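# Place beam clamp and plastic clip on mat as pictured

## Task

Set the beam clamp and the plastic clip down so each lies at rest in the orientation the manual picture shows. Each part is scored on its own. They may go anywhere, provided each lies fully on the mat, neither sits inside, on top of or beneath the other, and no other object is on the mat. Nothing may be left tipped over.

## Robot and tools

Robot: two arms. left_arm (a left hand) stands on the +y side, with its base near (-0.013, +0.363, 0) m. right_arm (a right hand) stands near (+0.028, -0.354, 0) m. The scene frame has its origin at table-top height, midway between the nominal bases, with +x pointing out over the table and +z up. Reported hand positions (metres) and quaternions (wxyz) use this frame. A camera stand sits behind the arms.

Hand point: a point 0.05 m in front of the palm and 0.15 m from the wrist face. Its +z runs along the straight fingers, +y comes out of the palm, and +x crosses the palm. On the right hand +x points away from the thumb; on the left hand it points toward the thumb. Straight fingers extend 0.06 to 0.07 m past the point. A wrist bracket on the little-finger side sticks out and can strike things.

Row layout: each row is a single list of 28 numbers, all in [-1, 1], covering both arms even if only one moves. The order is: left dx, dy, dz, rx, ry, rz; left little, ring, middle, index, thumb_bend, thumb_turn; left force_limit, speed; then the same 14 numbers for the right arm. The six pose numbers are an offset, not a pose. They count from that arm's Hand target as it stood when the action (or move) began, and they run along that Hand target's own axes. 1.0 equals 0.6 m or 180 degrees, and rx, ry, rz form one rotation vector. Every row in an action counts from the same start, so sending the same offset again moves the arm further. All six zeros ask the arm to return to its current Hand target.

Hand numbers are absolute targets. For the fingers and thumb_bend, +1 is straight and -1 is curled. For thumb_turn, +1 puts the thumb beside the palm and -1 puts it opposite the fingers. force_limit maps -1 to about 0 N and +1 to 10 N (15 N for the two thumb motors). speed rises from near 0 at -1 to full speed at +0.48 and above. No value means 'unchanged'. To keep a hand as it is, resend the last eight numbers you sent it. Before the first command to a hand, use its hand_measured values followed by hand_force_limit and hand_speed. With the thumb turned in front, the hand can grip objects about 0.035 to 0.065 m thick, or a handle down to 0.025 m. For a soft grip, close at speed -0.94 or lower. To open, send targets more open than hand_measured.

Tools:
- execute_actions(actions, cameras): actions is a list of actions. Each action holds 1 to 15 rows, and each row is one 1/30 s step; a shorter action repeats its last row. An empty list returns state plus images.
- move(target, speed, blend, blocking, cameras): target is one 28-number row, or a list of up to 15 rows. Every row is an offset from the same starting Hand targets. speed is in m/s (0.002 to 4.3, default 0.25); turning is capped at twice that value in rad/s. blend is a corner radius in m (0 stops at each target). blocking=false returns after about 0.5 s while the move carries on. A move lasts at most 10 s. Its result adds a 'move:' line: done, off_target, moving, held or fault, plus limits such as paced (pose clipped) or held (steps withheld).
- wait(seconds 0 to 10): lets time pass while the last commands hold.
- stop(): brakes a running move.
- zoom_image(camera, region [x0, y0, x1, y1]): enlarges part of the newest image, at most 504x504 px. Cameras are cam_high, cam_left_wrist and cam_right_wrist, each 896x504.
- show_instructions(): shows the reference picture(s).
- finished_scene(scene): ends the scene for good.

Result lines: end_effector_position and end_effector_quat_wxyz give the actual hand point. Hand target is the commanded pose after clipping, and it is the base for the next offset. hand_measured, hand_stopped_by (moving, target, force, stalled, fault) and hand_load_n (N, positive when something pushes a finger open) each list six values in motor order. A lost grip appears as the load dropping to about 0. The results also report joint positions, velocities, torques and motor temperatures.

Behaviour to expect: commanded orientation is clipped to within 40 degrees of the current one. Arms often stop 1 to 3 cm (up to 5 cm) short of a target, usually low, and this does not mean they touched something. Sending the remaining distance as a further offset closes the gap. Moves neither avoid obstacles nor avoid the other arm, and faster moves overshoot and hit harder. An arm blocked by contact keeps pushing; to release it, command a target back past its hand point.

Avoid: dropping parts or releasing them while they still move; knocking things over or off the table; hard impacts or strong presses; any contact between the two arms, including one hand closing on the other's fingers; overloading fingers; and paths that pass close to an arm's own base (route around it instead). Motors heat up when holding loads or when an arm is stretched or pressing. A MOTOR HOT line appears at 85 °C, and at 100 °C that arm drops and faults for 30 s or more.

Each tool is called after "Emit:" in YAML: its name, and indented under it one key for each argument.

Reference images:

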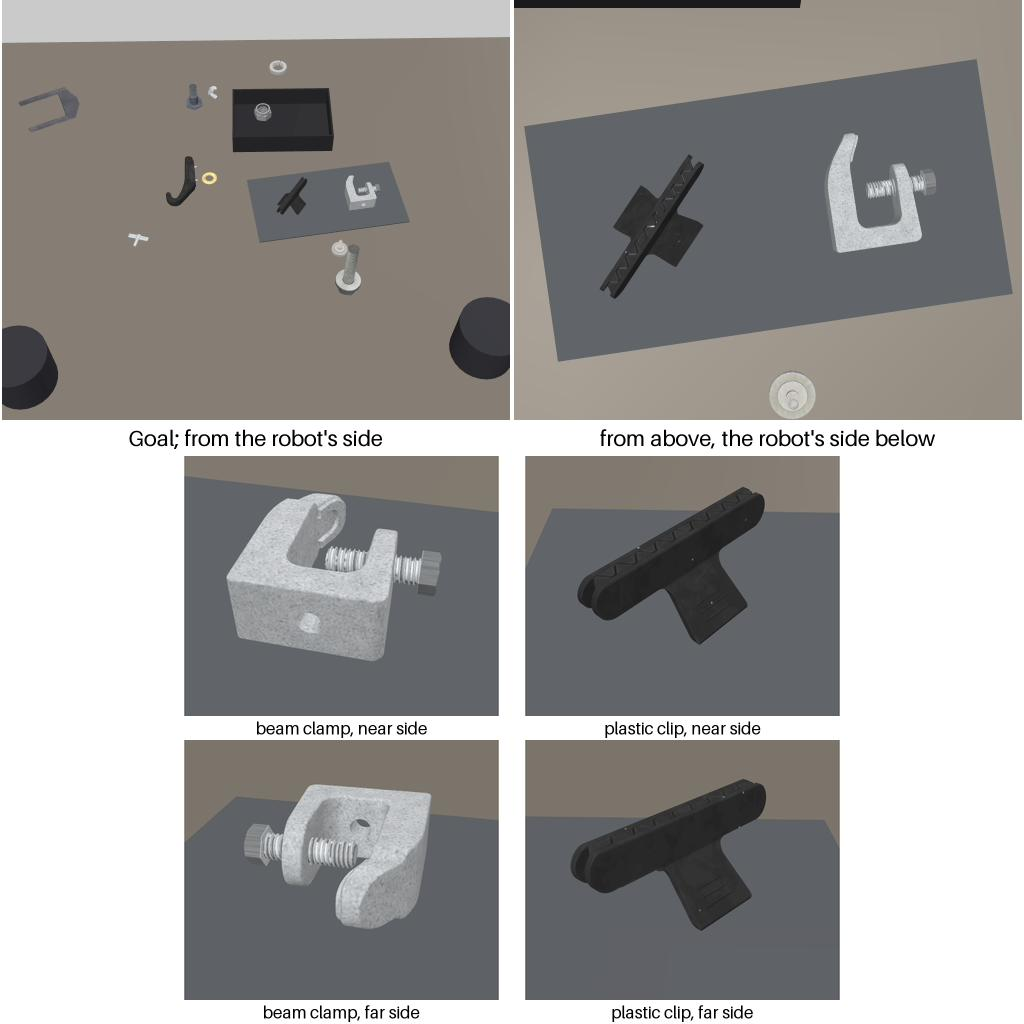

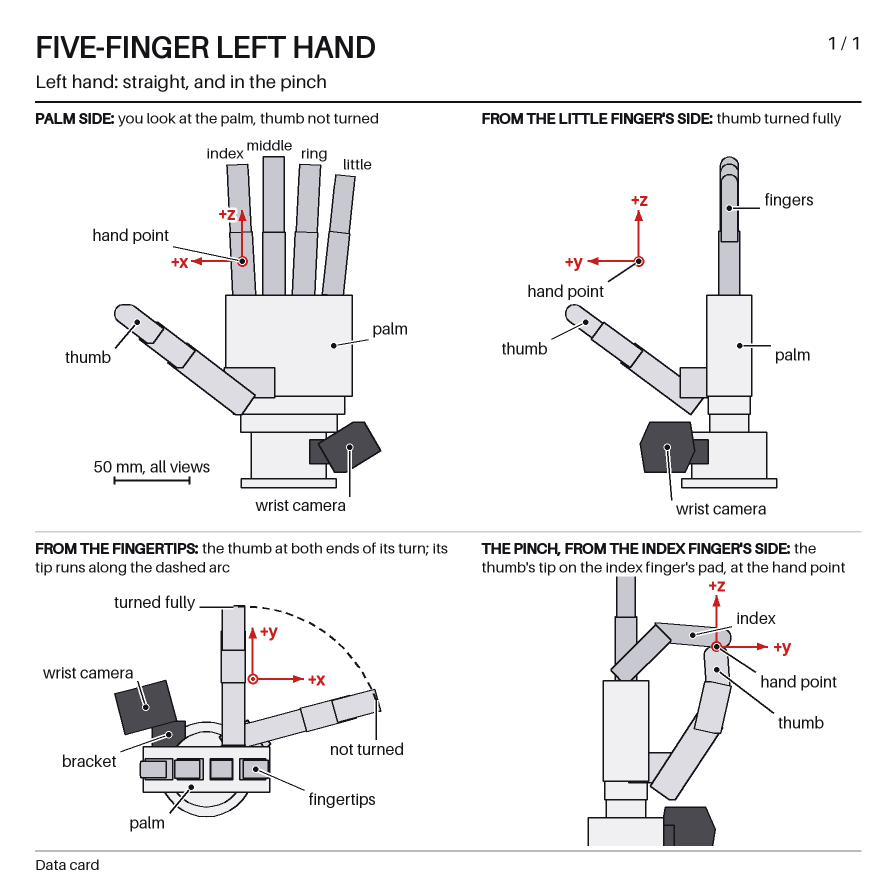

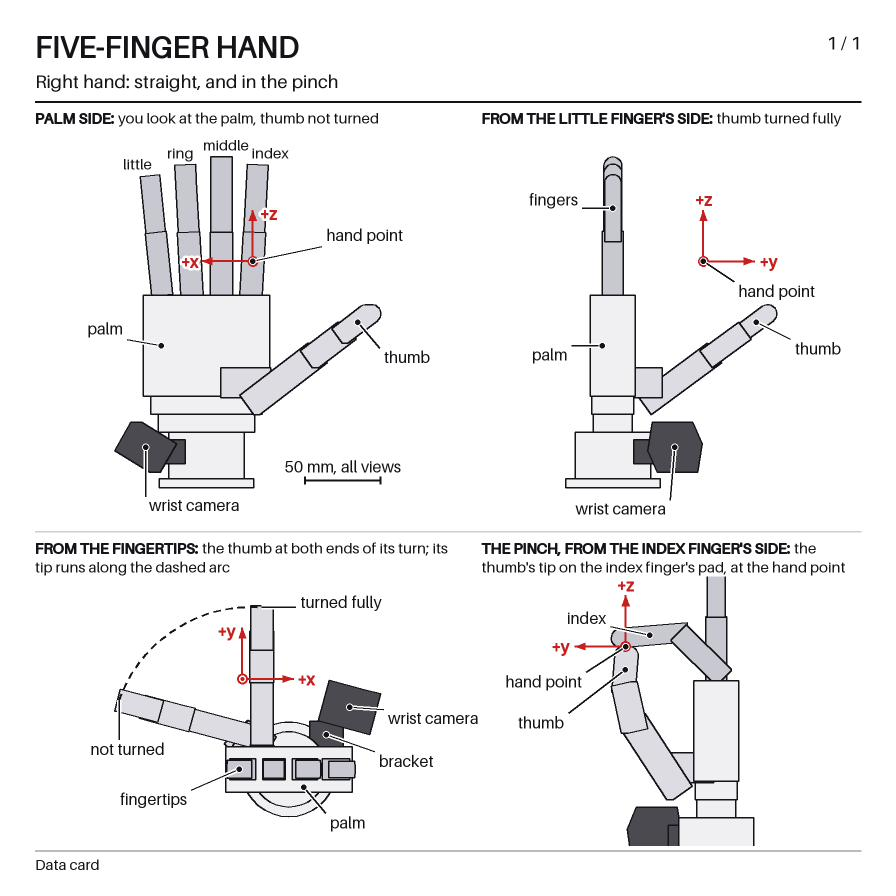

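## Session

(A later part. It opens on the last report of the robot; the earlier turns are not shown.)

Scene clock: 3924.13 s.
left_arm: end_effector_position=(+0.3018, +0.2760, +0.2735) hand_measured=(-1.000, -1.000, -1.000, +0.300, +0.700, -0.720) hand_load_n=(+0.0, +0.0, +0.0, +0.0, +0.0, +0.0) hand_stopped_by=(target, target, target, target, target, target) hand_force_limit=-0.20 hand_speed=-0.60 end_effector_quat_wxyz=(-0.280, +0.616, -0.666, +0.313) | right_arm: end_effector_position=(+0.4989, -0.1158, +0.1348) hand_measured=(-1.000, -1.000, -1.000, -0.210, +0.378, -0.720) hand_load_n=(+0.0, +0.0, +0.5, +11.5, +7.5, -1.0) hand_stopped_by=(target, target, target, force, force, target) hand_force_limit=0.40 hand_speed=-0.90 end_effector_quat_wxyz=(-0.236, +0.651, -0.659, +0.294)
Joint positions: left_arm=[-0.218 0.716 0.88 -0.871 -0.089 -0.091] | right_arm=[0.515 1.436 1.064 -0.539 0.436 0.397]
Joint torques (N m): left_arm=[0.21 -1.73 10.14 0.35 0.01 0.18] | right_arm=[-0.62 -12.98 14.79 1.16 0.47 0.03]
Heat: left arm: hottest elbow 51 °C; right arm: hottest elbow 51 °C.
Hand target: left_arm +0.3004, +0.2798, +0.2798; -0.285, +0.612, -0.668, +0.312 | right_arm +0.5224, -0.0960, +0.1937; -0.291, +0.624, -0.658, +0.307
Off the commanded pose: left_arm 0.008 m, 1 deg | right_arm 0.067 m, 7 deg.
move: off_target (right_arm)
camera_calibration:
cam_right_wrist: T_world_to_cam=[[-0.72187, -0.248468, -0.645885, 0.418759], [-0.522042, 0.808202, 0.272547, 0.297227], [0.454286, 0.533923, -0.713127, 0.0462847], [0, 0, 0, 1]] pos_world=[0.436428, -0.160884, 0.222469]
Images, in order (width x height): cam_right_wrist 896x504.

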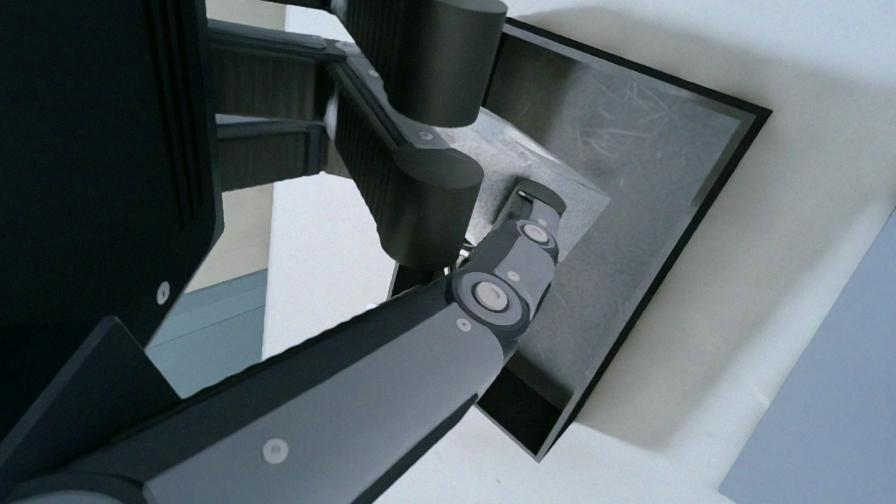

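Emit:
move:
  target:
    - [0,0,0,0,0,0,-1,-1,-1,0.3,0.7,-0.72,-0.2,-0.6,0.0070,0.0856,-0.102,0,0,0,-1,-1,-1,-0.65,-0.05,-0.72,0.4,-0.9]
    - [0,0,0,0,0,0,-1,-1,-1,0.3,0.7,-0.72,-0.2,-0.6,0.0972,0.1684,-0.2007,0,0.0851,0.0714,-1,-1,-1,-0.65,-0.05,-0.72,0.4,-0.9]
  speed: 0.05
  cameras: ["cam_right_wrist","cam_high"]

Scene clock: 3981.17 s.
left_arm: end_effector_position=(+0.3018, +0.2760, +0.2735) hand_measured=(-1.000, -1.000, -1.000, +0.300, +0.700, -0.720) hand_load_n=(+0.0, +0.0, +0.0, +0.0, +0.0, +0.0) hand_stopped_by=(target, target, target, target, target, target) hand_force_limit=-0.20 hand_speed=-0.60 end_effector_quat_wxyz=(-0.280, +0.616, -0.666, +0.313) | right_arm: end_effector_position=(+0.3590, -0.1513, +0.1728) hand_measured=(-1.000, -1.000, -1.000, -0.210, +0.378, -0.720) hand_load_n=(+0.0, +0.0, +0.0, +11.5, +7.5, -1.0) hand_stopped_by=(target, target, target, force, force, target) hand_force_limit=0.40 hand_speed=-0.90 end_effector_quat_wxyz=(+0.207, -0.516, +0.753, -0.352)
Joint positions: left_arm=[-0.218 0.716 0.88 -0.871 -0.089 -0.091] | right_arm=[0.757 1.12 0.9 -0.982 0.773 0.995]
Joint torques (N m): left_arm=[0.62 -1.79 10.02 0.34 0.04 0.15] | right_arm=[-0.56 -8 9.95 0.58 0.93 0.05]
Heat: left arm: hottest elbow 51 °C; right arm: hottest elbow 51 °C.
Hand target: left_arm +0.3004, +0.2798, +0.2798; -0.285, +0.612, -0.668, +0.312 | right_arm +0.3624, -0.1459, +0.1938; +0.233, -0.500, +0.756, -0.352
Off the commanded pose: left_arm 0.008 m, 1 deg | right_arm 0.022 m, 4 deg.
move: off_target (right_arm)
camera_calibration:
cam_right_wrist: T_world_to_cam=[[-0.716211, 0.00548726, -0.697862, 0.378825], [-0.234736, 0.939812, 0.248298, 0.163502], [0.657222, 0.341647, -0.671816, 0.0467751], [0, 0, 0, 1]] pos_world=[0.278957, -0.171721, 0.255194]
Images, in order (width x height): cam_high 896x504, cam_right_wrist 896x504.

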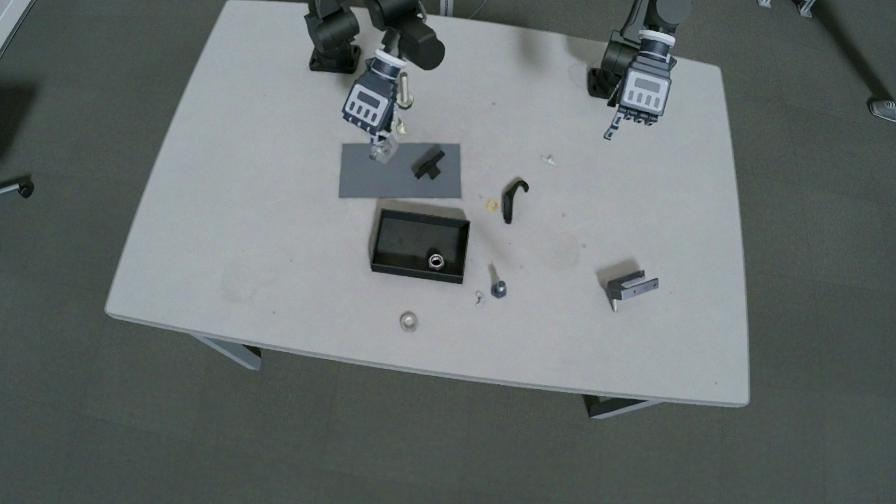

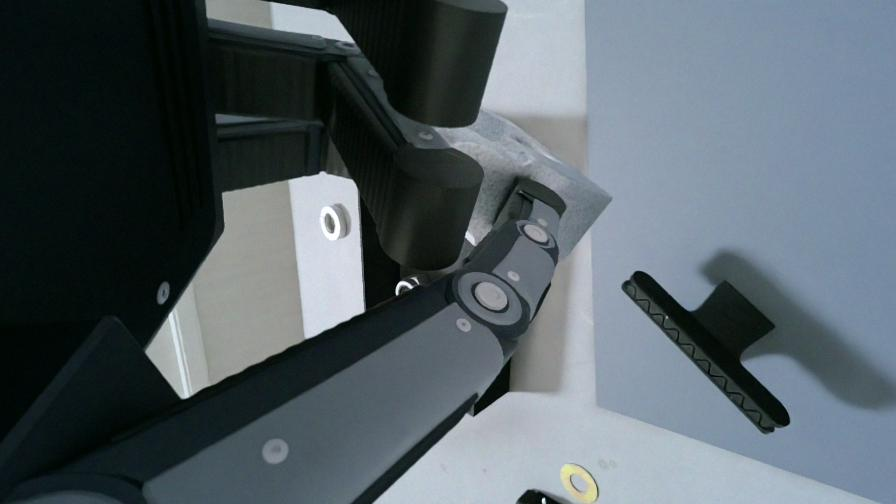

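Emit:
move:
  target: [0,0,0,0,0,0,-1,-1,-1,0.3,0.7,-0.72,-0.2,-0.6,0.1327,0.0254,0.0475,0,0.0714,-0.0851,-1,-1,-1,-0.65,-0.05,-0.72,0.4,-0.9]
  speed: 0.05
  cameras: ["cam_right_wrist","cam_high"]

Scene clock: 4069.97 s.
left_arm: end_effector_position=(+0.3018, +0.2760, +0.2735) hand_measured=(-1.000, -1.000, -1.000, +0.300, +0.700, -0.720) hand_load_n=(+0.0, +0.0, +0.0, +0.0, +0.0, +0.0) hand_stopped_by=(target, target, target, target, target, target) hand_force_limit=-0.20 hand_speed=-0.60 end_effector_quat_wxyz=(-0.280, +0.616, -0.666, +0.313) | right_arm: end_effector_position=(+0.3367, -0.2190, +0.1538) hand_measured=(-1.000, -1.000, -1.000, -0.210, +0.378, -0.720) hand_load_n=(+0.0, +0.0, +0.0, +11.5, +8.0, -1.0) hand_stopped_by=(target, target, target, force, force, target) hand_force_limit=0.40 hand_speed=-0.90 end_effector_quat_wxyz=(+0.097, -0.559, +0.706, -0.424)
Joint positions: left_arm=[-0.218 0.716 0.88 -0.871 -0.089 -0.091] | right_arm=[0.721 1.12 0.852 -1.114 0.885 0.881]
Joint torques (N m): left_arm=[0.15 -1.55 10.15 0.35 0.03 0.16] | right_arm=[-2.14 -6.07 9.29 0.13 1.13 -0.26]
Motor temperatures (°C): left_arm=[25 29 51 27 29 26] | right_arm=[27 30 43 29 30 26]
Heat: left arm: hottest elbow 51 °C; right arm: hottest elbow 43 °C.
Hand target: left_arm +0.3004, +0.2798, +0.2798; -0.285, +0.612, -0.668, +0.312 | right_arm +0.3423, -0.2239, +0.1638; +0.098, -0.554, +0.704, -0.434
Off the commanded pose: left_arm 0.008 m, 1 deg | right_arm 0.012 m, 1 deg.
move: off_target (right_arm)
camera_calibration:
cam_right_wrist: T_world_to_cam=[[-0.782056, -0.178499, -0.597098, 0.316393], [-0.227905, 0.973655, 0.00743181, 0.268847], [0.580041, 0.141894, -0.802134, 0.0740669], [0, 0, 0, 1]] pos_world=[0.265747, -0.215798, 0.246331]
Images, in order (width x height): cam_high 896x504, cam_right_wrist 896x504.

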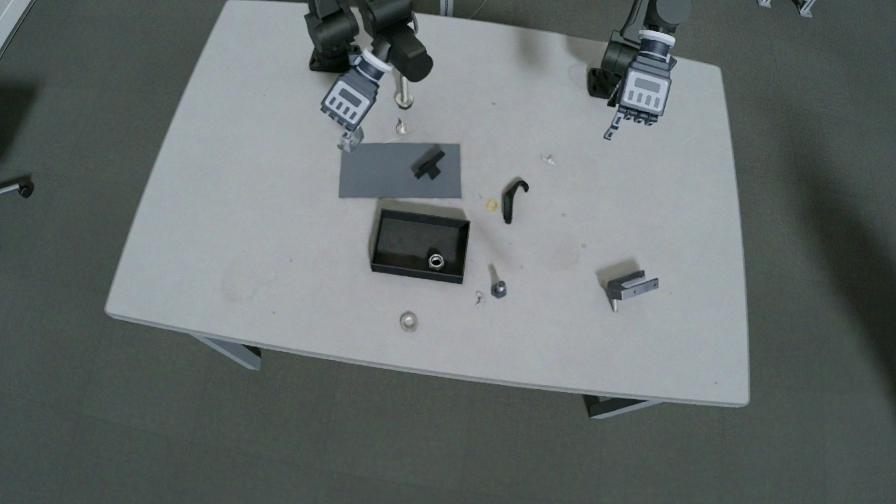

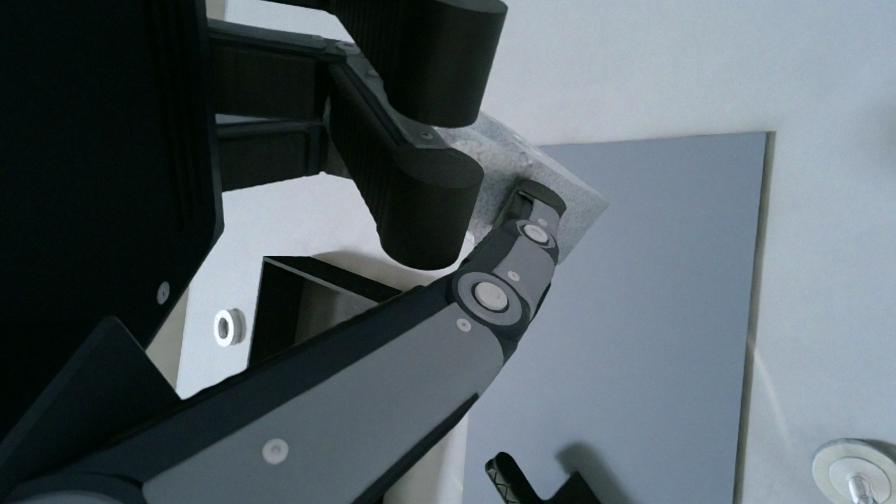

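Emit:
zoom_image:
  camera: "cam_right_wrist"
  region: [430, 80, 650, 280]

Scaled by 2.291 from the camera's 896x504 image, which has a finer 1280x720 frame.

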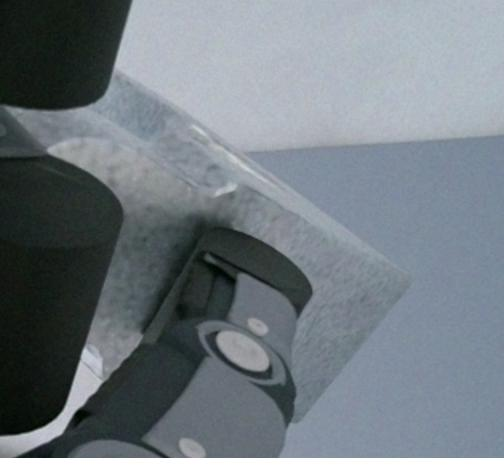

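Emit:
move:
  target: [0,0,0,0,0,0,-1,-1,-1,0.3,0.7,-0.72,-0.2,-0.6,-0.0593,0.0986,0.0809,0,0,0,-1,-1,-1,-0.65,-0.05,-0.72,0.4,-0.9]
  speed: 0.04
  cameras: ["cam_right_wrist"]

Scene clock: 4165.03 s.
left_arm: end_effector_position=(+0.3018, +0.2760, +0.2735) hand_measured=(-1.000, -1.000, -1.000, +0.300, +0.700, -0.720) hand_load_n=(+0.0, +0.0, +0.0, +0.0, +0.5, +0.0) hand_stopped_by=(target, target, target, target, target, target) hand_force_limit=-0.20 hand_speed=-0.60 end_effector_quat_wxyz=(-0.280, +0.616, -0.666, +0.313) | right_arm: end_effector_position=(+0.3339, -0.2224, +0.0710) hand_measured=(-1.000, -1.000, -1.000, -0.210, +0.378, -0.720) hand_load_n=(+0.0, +0.0, +0.0, +11.5, +7.5, -1.0) hand_stopped_by=(target, target, target, force, force, target) hand_force_limit=0.40 hand_speed=-0.90 end_effector_quat_wxyz=(+0.080, -0.566, +0.701, -0.427)
Joint positions: left_arm=[-0.218 0.716 0.88 -0.871 -0.089 -0.091] | right_arm=[0.721 1.235 0.707 -0.89 0.888 0.881]
Joint torques (N m): left_arm=[-0.15 -1.67 10.04 0.36 0.05 0.17] | right_arm=[-0.91 -6.3 8.32 0.95 1.14 -0.06]
Heat: left arm: hottest elbow 51 °C; right arm: hottest elbow 43 °C.
Hand target: left_arm +0.3004, +0.2798, +0.2798; -0.285, +0.612, -0.668, +0.312 | right_arm +0.3444, -0.2169, +0.0797; +0.098, -0.554, +0.704, -0.434
Off the commanded pose: left_arm 0.008 m, 1 deg | right_arm 0.015 m, 3 deg.
move: off_target (right_arm)
camera_calibration:
cam_right_wrist: T_world_to_cam=[[-0.796857, -0.193825, -0.572233, 0.263893], [-0.22737, 0.973719, -0.0131933, 0.273333], [0.559751, 0.119595, -0.819985, 0.0129328], [0, 0, 0, 1]] pos_world=[0.265193, -0.216548, 0.165219]
Images, in order (width x height): cam_right_wrist 896x504.

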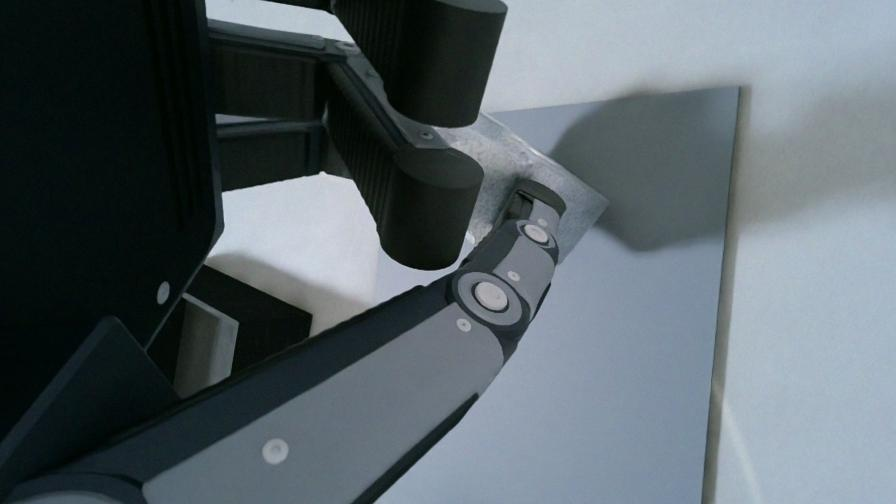

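Emit:
move:
  target: [0,0,0,0,0,0,-1,-1,-1,0.3,0.7,-0.72,-0.2,-0.6,-0.0105,0.0145,0.0115,0,0,0,-1,-1,-1,-0.65,-0.05,-0.72,0.4,-0.9]
  speed: 0.02
  cameras: ["cam_right_wrist"]

Scene clock: 4181.60 s.
left_arm: end_effector_position=(+0.3018, +0.2760, +0.2735) hand_measured=(-1.000, -1.000, -1.000, +0.300, +0.700, -0.720) hand_load_n=(+0.0, +0.0, +0.0, +0.0, +0.0, +0.0) hand_stopped_by=(target, target, target, target, target, target) hand_force_limit=-0.20 hand_speed=-0.60 end_effector_quat_wxyz=(-0.280, +0.616, -0.666, +0.313) | right_arm: end_effector_position=(+0.3353, -0.2210, +0.0594) hand_measured=(-1.000, -1.000, -1.000, -0.210, +0.378, -0.720) hand_load_n=(+0.0, +0.0, +0.0, +11.5, +8.0, -1.0) hand_stopped_by=(target, target, target, force, force, target) hand_force_limit=0.40 hand_speed=-0.90 end_effector_quat_wxyz=(+0.081, -0.564, +0.703, -0.426)
Joint positions: left_arm=[-0.218 0.716 0.88 -0.871 -0.089 -0.091] | right_arm=[0.721 1.261 0.693 -0.852 0.888 0.888]
Joint torques (N m): left_arm=[0.21 -1.85 10.17 0.23 0.05 0.18] | right_arm=[-0.62 -6.48 8.09 0.95 1.13 -0.05]
Heat: left arm: hottest elbow 50 °C; right arm: hottest elbow 43 °C.
Hand target: left_arm +0.3004, +0.2798, +0.2798; -0.285, +0.612, -0.668, +0.312 | right_arm +0.3449, -0.2148, +0.0671; +0.098, -0.554, +0.704, -0.434
Off the commanded pose: left_arm 0.008 m, 1 deg | right_arm 0.014 m, 2 deg.
move: off_target (right_arm)
camera_calibration:
cam_right_wrist: T_world_to_cam=[[-0.796451, -0.189373, -0.574285, 0.259614], [-0.223666, 0.974602, -0.0111873, 0.271007], [0.561817, 0.119538, -0.818579, 0.00158406], [0, 0, 0, 1]] pos_world=[0.266495, -0.215149, 0.153421]
Images, in order (width x height): cam_right_wrist 896x504.

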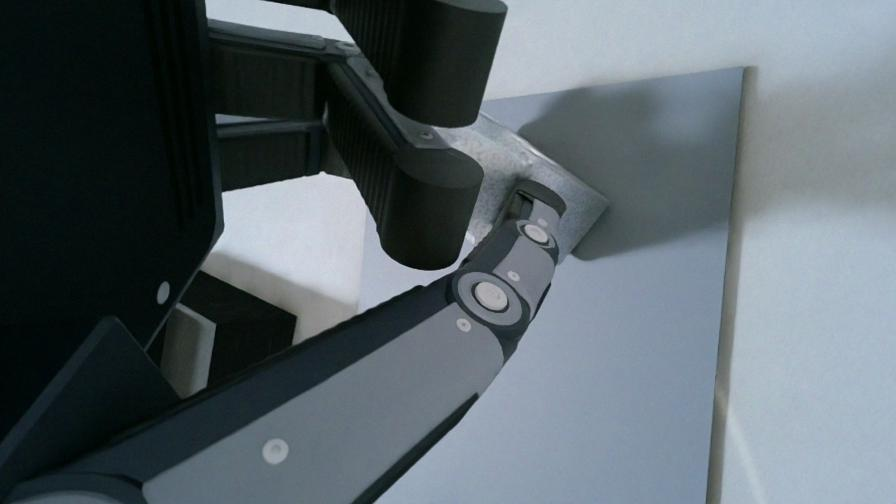

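Emit:
move:
  target: [0,0,0,0,0,0,-1,-1,-1,0.3,0.7,-0.72,-0.2,-0.6,-0.0046,0.0096,0.0081,0,0,0,-1,-1,-1,-0.65,-0.05,-0.72,0.4,-0.9]
  speed: 0.02
  cameras: ["cam_right_wrist"]

Emit:
zoom_image:
  camera: "cam_right_wrist"
  region: [430, 80, 650, 280]

Scene clock: 4190.10 s.
left_arm: end_effector_position=(+0.3018, +0.2760, +0.2735) hand_measured=(-1.000, -1.000, -1.000, +0.300, +0.700, -0.720) hand_load_n=(+0.0, +0.0, +0.0, +0.0, +0.0, +0.0) hand_stopped_by=(target, target, target, target, target, target) hand_force_limit=-0.20 hand_speed=-0.60 end_effector_quat_wxyz=(-0.280, +0.616, -0.666, +0.313) | right_arm: end_effector_position=(+0.3374, -0.2198, +0.0553) hand_measured=(-1.000, -1.000, -1.000, -0.210, +0.378, -0.720) hand_load_n=(+0.0, +0.0, +0.0, +8.5, +9.0, -0.5) hand_stopped_by=(target, target, target, force, force, target) hand_force_limit=0.40 hand_speed=-0.90 end_effector_quat_wxyz=(+0.085, -0.562, +0.703, -0.429)
Joint positions: left_arm=[-0.218 0.716 0.88 -0.871 -0.089 -0.091] | right_arm=[0.722 1.27 0.685 -0.826 0.895 0.888]
Joint torques (N m): left_arm=[0.73 -2.02 10.13 0.36 0.08 0.21] | right_arm=[-0.67 -6.01 7.6 1.06 0.93 -0.06]
Heat: left arm: hottest elbow 50 °C; right arm: hottest elbow 42 °C.
Hand target: left_arm +0.3004, +0.2798, +0.2798; -0.285, +0.612, -0.668, +0.312 | right_arm +0.3450, -0.2148, +0.0591; +0.098, -0.554, +0.704, -0.434
Off the commanded pose: left_arm 0.008 m, 1 deg | right_arm 0.010 m, 2 deg.
move: done
camera_calibration:
cam_right_wrist: T_world_to_cam=[[-0.790042, -0.188795, -0.583258, 0.257644], [-0.224108, 0.974492, -0.0118713, 0.27042], [0.570621, 0.121334, -0.812201, -0.00599498], [0, 0, 0, 1]] pos_world=[0.267574, -0.214153, 0.148614]
Images, in order (width x height): cam_right_wrist 896x504.

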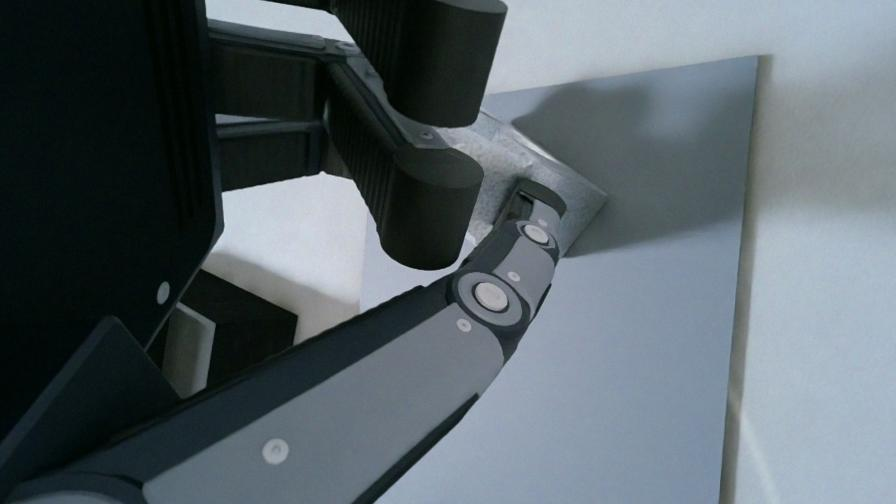

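Scaled by 2.291 from the camera's 896x504 image, which has a finer 1280x720 frame.

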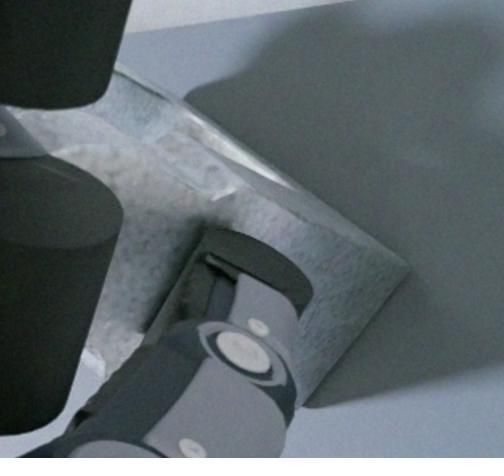

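Emit:
move:
  target:
    - [0,0,0,0,0,0,-1,-1,-1,0.3,0.7,-0.72,-0.2,-0.6,0,0,0,0,0,0,-1,-1,-1,-0.202,0.386,-0.72,0.0,-0.9]
    - [0,0,0,0,0,0,-1,-1,-1,0.3,0.7,-0.72,-0.2,-0.6,-0.0318,-0.0113,-0.01005,0,-0.012,0.0142,-1,-1,-1,-0.202,0.386,-0.72,0.0,-0.9]
  speed: 0.02
  cameras: ["cam_right_wrist"]

Emit:
zoom_image:
  camera: "cam_right_wrist"
  region: [430, 80, 650, 280]

Scene clock: 4239.33 s.
left_arm: end_effector_position=(+0.3018, +0.2760, +0.2735) hand_measured=(-1.000, -1.000, -1.000, +0.300, +0.700, -0.720) hand_load_n=(+0.0, +0.0, +0.0, +0.0, +0.0, +0.0) hand_stopped_by=(target, target, target, target, target, target) hand_force_limit=-0.20 hand_speed=-0.60 end_effector_quat_wxyz=(-0.280, +0.616, -0.666, +0.313) | right_arm: end_effector_position=(+0.3407, -0.2139, +0.0550) hand_measured=(-1.000, -1.000, -1.000, -0.202, +0.388, -0.720) hand_load_n=(+0.0, +0.5, +0.5, +3.5, +3.5, -0.5) hand_stopped_by=(target, target, target, target, target, target) hand_force_limit=0.00 hand_speed=-0.90 end_effector_quat_wxyz=(+0.098, -0.555, +0.707, -0.427)
Joint positions: left_arm=[-0.218 0.716 0.88 -0.871 -0.089 -0.091] | right_arm=[0.728 1.273 0.685 -0.806 0.895 0.904]
Joint torques (N m): left_arm=[0.56 -1.85 10.06 0.38 0.02 0.18] | right_arm=[-0.62 -5.36 9.55 1.11 0.24 0.03]
Heat: left arm: hottest elbow 50 °C; right arm: hottest elbow 41 °C.
Hand target: left_arm +0.3004, +0.2798, +0.2798; -0.285, +0.612, -0.668, +0.312 | right_arm +0.3529, -0.1954, +0.0611; +0.121, -0.546, +0.714, -0.421
Off the commanded pose: left_arm 0.008 m, 1 deg | right_arm 0.023 m, 3 deg.
move: off_target (right_arm)
camera_calibration:
cam_right_wrist: T_world_to_cam=[[-0.778407, -0.172617, -0.603561, 0.26187], [-0.219926, 0.975505, 0.00464545, 0.263235], [0.587975, 0.136355, -0.797303, -0.012428], [0, 0, 0, 1]] pos_world=[0.269041, -0.209889, 0.146923]
Images, in order (width x height): cam_right_wrist 896x504.

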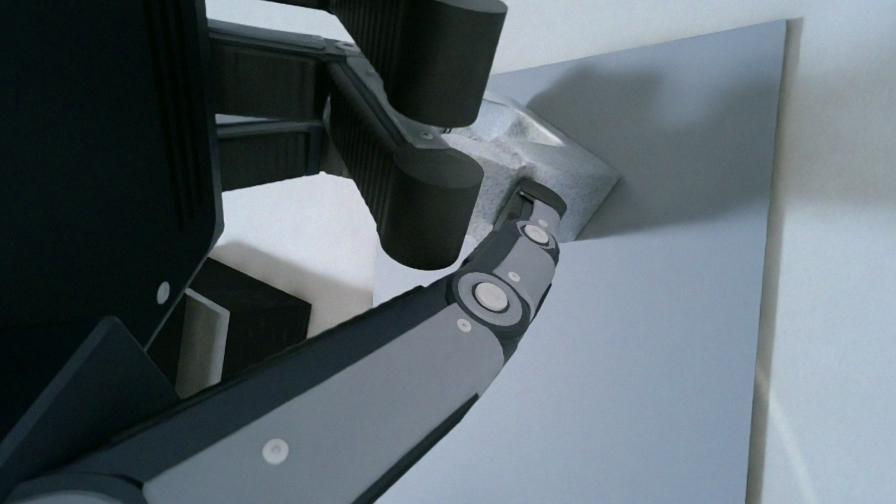

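Scaled by 2.291 from the camera's 896x504 image, which has a finer 1280x720 frame.

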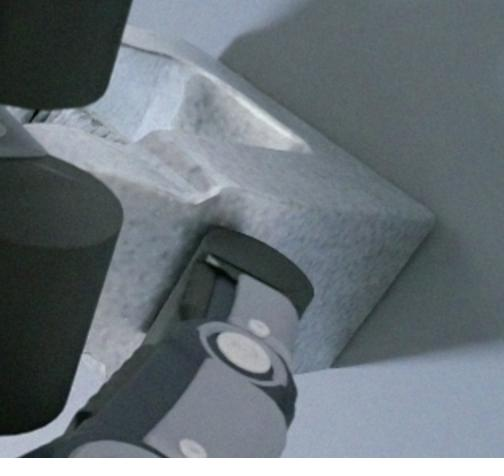

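Emit:
move:
  target: [0,0,0,0,0,0,-1,-1,-1,0.3,0.7,-0.72,-0.2,-0.6,-0.0128,-0.0028,-0.0026,0,-0.0107,0.0128,-1,-1,-1,-0.202,0.386,-0.72,0.0,-0.9]
  speed: 0.02
  cameras: ["cam_right_wrist"]

Scene clock: 4257.07 s.
left_arm: end_effector_position=(+0.3018, +0.2760, +0.2735) hand_measured=(-1.000, -1.000, -1.000, +0.300, +0.700, -0.720) hand_load_n=(+0.0, +0.0, +0.0, -0.5, +0.0, +0.0) hand_stopped_by=(target, target, target, target, target, target) hand_force_limit=-0.20 hand_speed=-0.60 end_effector_quat_wxyz=(-0.280, +0.616, -0.666, +0.313) | right_arm: end_effector_position=(+0.3459, -0.2028, +0.0538) hand_measured=(-1.000, -1.000, -1.000, -0.202, +0.388, -0.720) hand_load_n=(+0.0, +0.0, +0.0, +4.5, +3.5, -1.0) hand_stopped_by=(target, target, target, target, target, target) hand_force_limit=0.00 hand_speed=-0.90 end_effector_quat_wxyz=(+0.118, -0.548, +0.717, -0.413)
Joint positions: left_arm=[-0.218 0.716 0.88 -0.871 -0.089 -0.091] | right_arm=[0.728 1.273 0.685 -0.764 0.869 0.912]
Joint torques (N m): left_arm=[0.32 -2.2 10.25 0.36 0.09 0.19] | right_arm=[-0.79 -6.24 8.8 1.2 0.36 0]
Heat: left arm: hottest elbow 50 °C; right arm: hottest elbow 42 °C.
Hand target: left_arm +0.3004, +0.2798, +0.2798; -0.285, +0.612, -0.668, +0.312 | right_arm +0.3560, -0.1879, +0.0611; +0.142, -0.538, +0.723, -0.409
Off the commanded pose: left_arm 0.008 m, 1 deg | right_arm 0.019 m, 3 deg.
move: off_target (right_arm)
camera_calibration:
cam_right_wrist: T_world_to_cam=[[-0.768168, -0.141101, -0.624506, 0.270969], [-0.220648, 0.974001, 0.0513401, 0.25102], [0.601026, 0.177234, -0.779331, -0.0150971], [0, 0, 0, 1]] pos_world=[0.27261, -0.203585, 0.144569]
Images, in order (width x height): cam_right_wrist 896x504.

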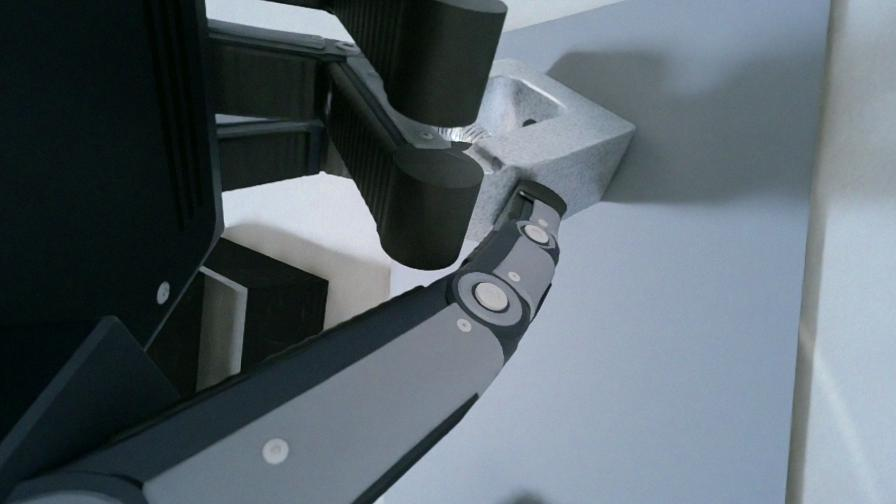

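Emit:
move:
  target: [0,0,0,0,0,0,-1,-1,-1,0.3,0.7,-0.72,-0.2,-0.6,-0.0210,0.0015,0.0010,0,-0.0143,0.0170,-1,-1,-1,-0.202,0.386,-0.72,0.0,-0.9]
  speed: 0.02
  cameras: ["cam_right_wrist"]

Emit:
zoom_image:
  camera: "cam_right_wrist"
  region: [430, 20, 690, 260]

Scene clock: 4275.40 s.
left_arm: end_effector_position=(+0.3018, +0.2760, +0.2735) hand_measured=(-1.000, -1.000, -1.000, +0.300, +0.700, -0.720) hand_load_n=(+0.0, +0.0, +0.0, +0.0, +0.0, +0.0) hand_stopped_by=(target, target, target, target, target, target) hand_force_limit=-0.20 hand_speed=-0.60 end_effector_quat_wxyz=(-0.280, +0.616, -0.666, +0.313) | right_arm: end_effector_position=(+0.3555, -0.1871, +0.0540) hand_measured=(-1.000, -1.000, -1.000, -0.202, +0.388, -0.720) hand_load_n=(+0.0, +0.0, +0.0, +4.5, +3.0, -0.5) hand_stopped_by=(target, target, target, target, target, target) hand_force_limit=0.00 hand_speed=-0.90 end_effector_quat_wxyz=(+0.150, -0.536, +0.729, -0.397)
Joint positions: left_arm=[-0.218 0.716 0.88 -0.871 -0.089 -0.091] | right_arm=[0.728 1.273 0.684 -0.695 0.841 0.923]
Joint torques (N m): left_arm=[0.15 -1.79 10.22 0.2 0.03 0.15] | right_arm=[-0.73 -6.48 7.61 1.37 0.37 0.03]
Heat: left arm: hottest elbow 50 °C; right arm: hottest elbow 42 °C.
Hand target: left_arm +0.3004, +0.2798, +0.2798; -0.285, +0.612, -0.668, +0.312 | right_arm +0.3605, -0.1769, +0.0570; +0.169, -0.528, +0.734, -0.393
Off the commanded pose: left_arm 0.008 m, 1 deg | right_arm 0.012 m, 2 deg.
move: off_target (right_arm)
camera_calibration:
cam_right_wrist: T_world_to_cam=[[-0.745045, -0.0946382, -0.660266, 0.283208], [-0.223659, 0.968022, 0.113627, 0.234393], [0.628399, 0.232331, -0.742386, -0.0248499], [0, 0, 0, 1]] pos_world=[0.279042, -0.194321, 0.141911]
Images, in order (width x height): cam_right_wrist 896x504.

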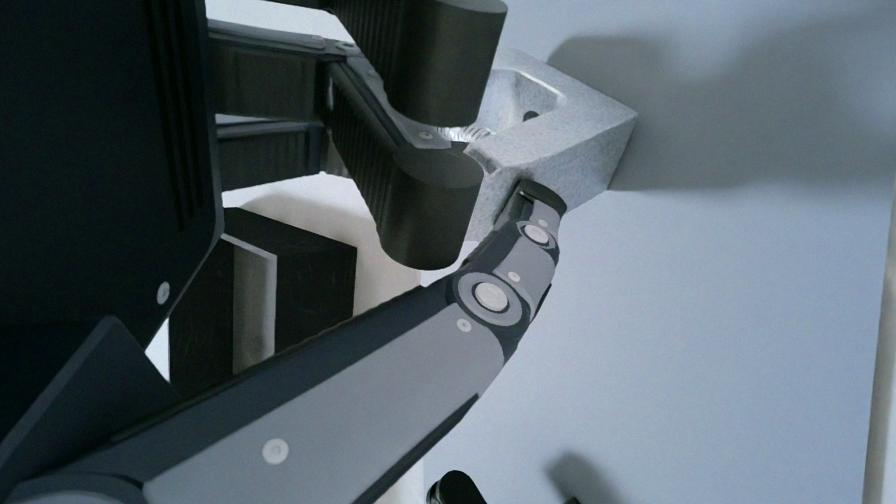

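Scaled by 1.938 from the camera's 896x504 image, which has a finer 1280x720 frame.

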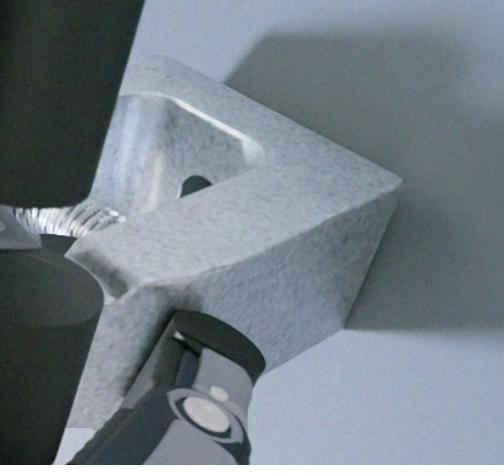

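Emit:
move:
  target: [0,0,0,0,0,0,-1,-1,-1,0.3,0.7,-0.72,-0.2,-0.6,-0.0294,0.0106,0.0085,0,-0.0143,0.0170,-1,-1,-1,-0.202,0.386,-0.72,0.0,-0.9]
  speed: 0.02
  cameras: ["cam_right_wrist"]

Emit:
zoom_image:
  camera: "cam_right_wrist"
  region: [430, 20, 690, 260]

Scene clock: 4330.27 s.
left_arm: end_effector_position=(+0.3018, +0.2760, +0.2735) hand_measured=(-1.000, -1.000, -1.000, +0.300, +0.700, -0.720) hand_load_n=(+0.0, +0.0, +0.0, +0.0, +0.0, +0.0) hand_stopped_by=(target, target, target, target, target, target) hand_force_limit=-0.20 hand_speed=-0.60 end_effector_quat_wxyz=(-0.280, +0.616, -0.666, +0.313) | right_arm: end_effector_position=(+0.3620, -0.1672, +0.0444) hand_measured=(-1.000, -1.000, -1.000, -0.202, +0.388, -0.720) hand_load_n=(+0.0, +0.0, +0.0, +2.0, +2.5, +0.0) hand_stopped_by=(target, target, target, target, target, target) hand_force_limit=0.00 hand_speed=-0.90 end_effector_quat_wxyz=(+0.185, -0.522, +0.742, -0.378)
Joint positions: left_arm=[-0.218 0.716 0.88 -0.871 -0.089 -0.091] | right_arm=[0.742 1.296 0.667 -0.598 0.815 0.957]
Joint torques (N m): left_arm=[0.79 -1.79 9.92 0.35 0.07 0.19] | right_arm=[-0.91 -6.42 7.41 1.32 0.43 -0.03]
Heat: left arm: hottest elbow 50 °C; right arm: hottest elbow 40 °C.
Hand target: left_arm +0.3004, +0.2798, +0.2798; -0.285, +0.612, -0.668, +0.312 | right_arm +0.3666, -0.1620, +0.0461; +0.196, -0.517, +0.743, -0.377
Off the commanded pose: left_arm 0.008 m, 1 deg | right_arm 0.007 m, 1 deg.
move: done
camera_calibration:
cam_right_wrist: T_world_to_cam=[[-0.719612, -0.0411587, -0.693155, 0.284764], [-0.229383, 0.956292, 0.181355, 0.214923], [0.655394, 0.289503, -0.6976, -0.0429515], [0, 0, 0, 1]] pos_world=[0.28237, -0.181374, 0.128445]
Images, in order (width x height): cam_right_wrist 896x504.

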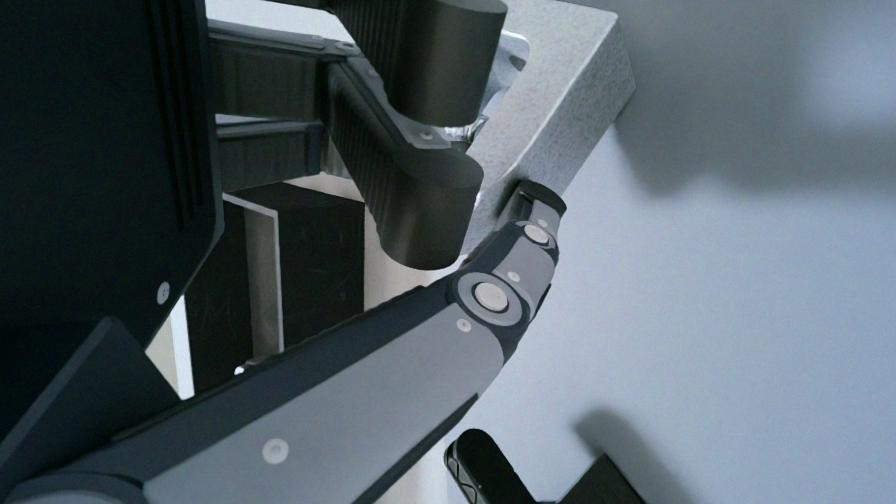

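Scaled by 1.938 from the camera's 896x504 image, which has a finer 1280x720 frame.

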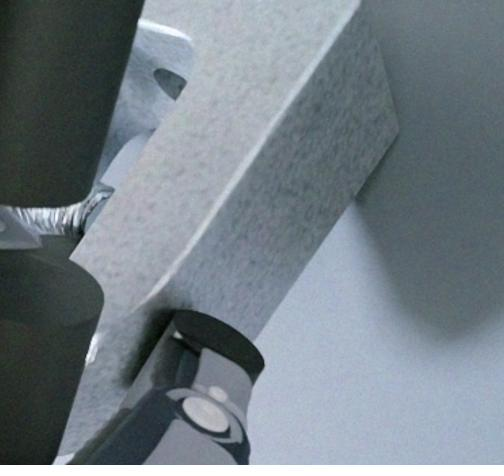

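Emit:
move:
  target: [0,0,0,0,0,0,-1,-1,-1,0.3,0.7,-0.72,-0.2,-0.6,-0.0030,0.0229,0.0192,0,-0.006,0.007,-1,-1,-1,-0.202,0.386,-0.72,0.0,-0.9]
  speed: 0.02
  cameras: ["cam_right_wrist"]

Emit:
zoom_image:
  camera: "cam_right_wrist"
  region: [430, 0, 690, 240]

Scene clock: 4359.17 s.
left_arm: end_effector_position=(+0.3018, +0.2760, +0.2735) hand_measured=(-1.000, -1.000, -1.000, +0.300, +0.700, -0.720) hand_load_n=(+0.0, +0.0, +0.0, +0.0, +0.0, +0.0) hand_stopped_by=(target, target, target, target, target, target) hand_force_limit=-0.20 hand_speed=-0.60 end_effector_quat_wxyz=(-0.280, +0.616, -0.666, +0.313) | right_arm: end_effector_position=(+0.3609, -0.1656, +0.0279) hand_measured=(-1.000, -1.000, -1.000, -0.202, +0.388, -0.720) hand_load_n=(+0.0, +0.0, +0.0, +2.5, +3.5, +0.0) hand_stopped_by=(target, target, target, target, target, target) hand_force_limit=0.00 hand_speed=-0.90 end_effector_quat_wxyz=(+0.197, -0.521, +0.743, -0.371)
Joint positions: left_arm=[-0.218 0.716 0.88 -0.871 -0.089 -0.091] | right_arm=[0.742 1.316 0.625 -0.508 0.804 0.951]
Joint torques (N m): left_arm=[0.26 -1.9 9.99 0.25 0.06 0.21] | right_arm=[-1.38 -6.18 6.97 1.47 0.36 -0.07]
Heat: left arm: hottest elbow 50 °C; right arm: hottest elbow 40 °C.
Hand target: left_arm +0.3004, +0.2798, +0.2798; -0.285, +0.612, -0.668, +0.312 | right_arm +0.3666, -0.1620, +0.0280; +0.207, -0.512, +0.747, -0.370
Off the commanded pose: left_arm 0.008 m, 1 deg | right_arm 0.007 m, 2 deg.
move: done
camera_calibration:
cam_right_wrist: T_world_to_cam=[[-0.711022, -0.0304177, -0.702512, 0.271519], [-0.239022, 0.950029, 0.200783, 0.217912], [0.661299, 0.310677, -0.682762, -0.0532262], [0, 0, 0, 1]] pos_world=[0.28034, -0.182228, 0.110651]
Images, in order (width x height): cam_right_wrist 896x504.

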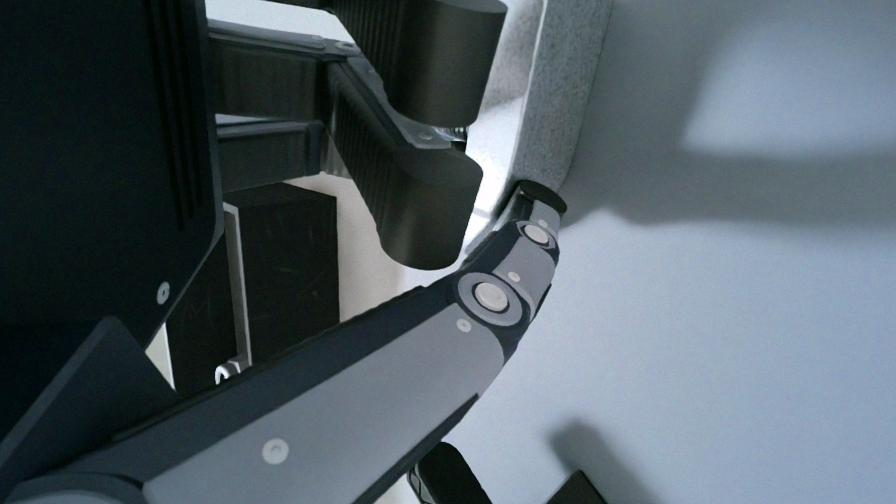

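Scaled by 1.938 from the camera's 896x504 image, which has a finer 1280x720 frame.

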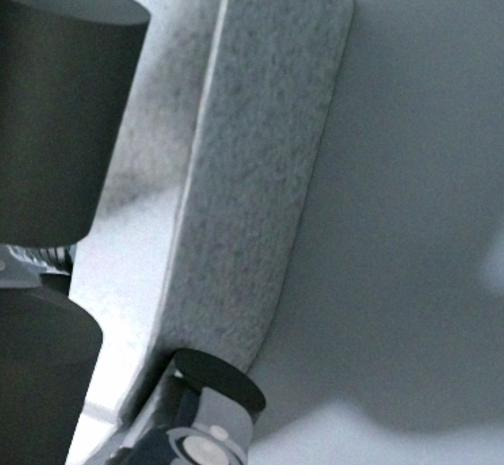

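Emit:
move:
  target: [0,0,0,0,0,0,-1,-1,-1,0.3,0.7,-0.72,-0.2,-0.6,-0.0007,0.0055,0.0046,0,0,0,-1,-1,-1,-0.202,0.386,-0.72,0.0,-0.9]
  speed: 0.02
  cameras: ["cam_right_wrist"]

Emit:
zoom_image:
  camera: "cam_right_wrist"
  region: [430, 0, 690, 240]

Scene clock: 4389.90 s.
left_arm: end_effector_position=(+0.3018, +0.2760, +0.2735) hand_measured=(-1.000, -1.000, -1.000, +0.300, +0.700, -0.720) hand_load_n=(+0.0, +0.0, +0.0, +0.0, +0.0, +0.0) hand_stopped_by=(target, target, target, target, target, target) hand_force_limit=-0.20 hand_speed=-0.60 end_effector_quat_wxyz=(-0.280, +0.616, -0.666, +0.313) | right_arm: end_effector_position=(+0.3621, -0.1645, +0.0246) hand_measured=(-1.000, -1.000, -1.000, -0.202, +0.388, -0.720) hand_load_n=(+0.5, +0.0, +0.0, +0.5, +1.0, +0.0) hand_stopped_by=(target, target, target, target, target, target) hand_force_limit=0.00 hand_speed=-0.90 end_effector_quat_wxyz=(+0.200, -0.520, +0.743, -0.371)
Joint positions: left_arm=[-0.218 0.716 0.88 -0.871 -0.089 -0.091] | right_arm=[0.742 1.325 0.621 -0.488 0.804 0.951]
Joint torques (N m): left_arm=[-0.09 -1.96 10.04 0.36 0.07 0.16] | right_arm=[-1.44 -6.12 6.83 1.39 0.37 -0.07]
Heat: left arm: hottest elbow 50 °C; right arm: hottest elbow 39 °C.
Hand target: left_arm +0.3004, +0.2798, +0.2798; -0.285, +0.612, -0.668, +0.312 | right_arm +0.3667, -0.1619, +0.0237; +0.207, -0.512, +0.747, -0.370
Off the commanded pose: left_arm 0.008 m, 1 deg | right_arm 0.005 m, 1 deg.
move: done
camera_calibration:
cam_right_wrist: T_world_to_cam=[[-0.707912, -0.0274938, -0.705765, 0.269578], [-0.239902, 0.949195, 0.203655, 0.218], [0.66431, 0.313484, -0.678543, -0.0573461], [0, 0, 0, 1]] pos_world=[0.281232, -0.181536, 0.10695]
Images, in order (width x height): cam_right_wrist 896x504.

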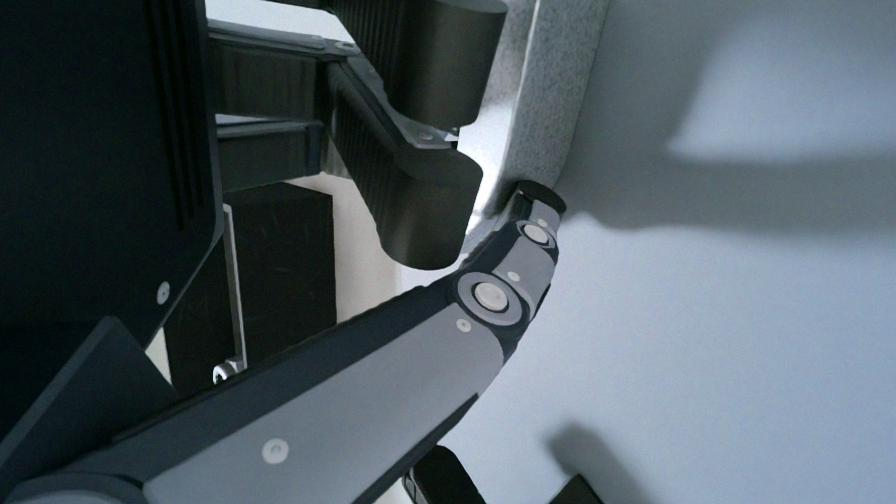

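Scaled by 1.938 from the camera's 896x504 image, which has a finer 1280x720 frame.

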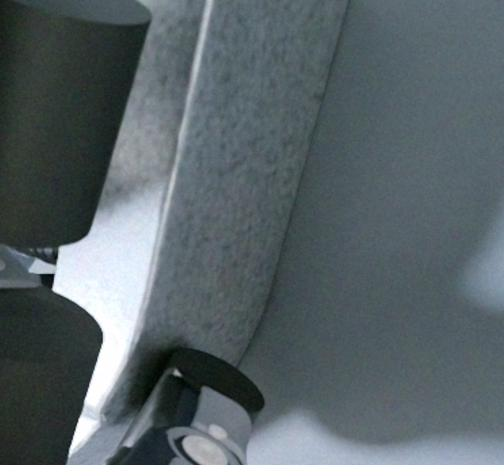

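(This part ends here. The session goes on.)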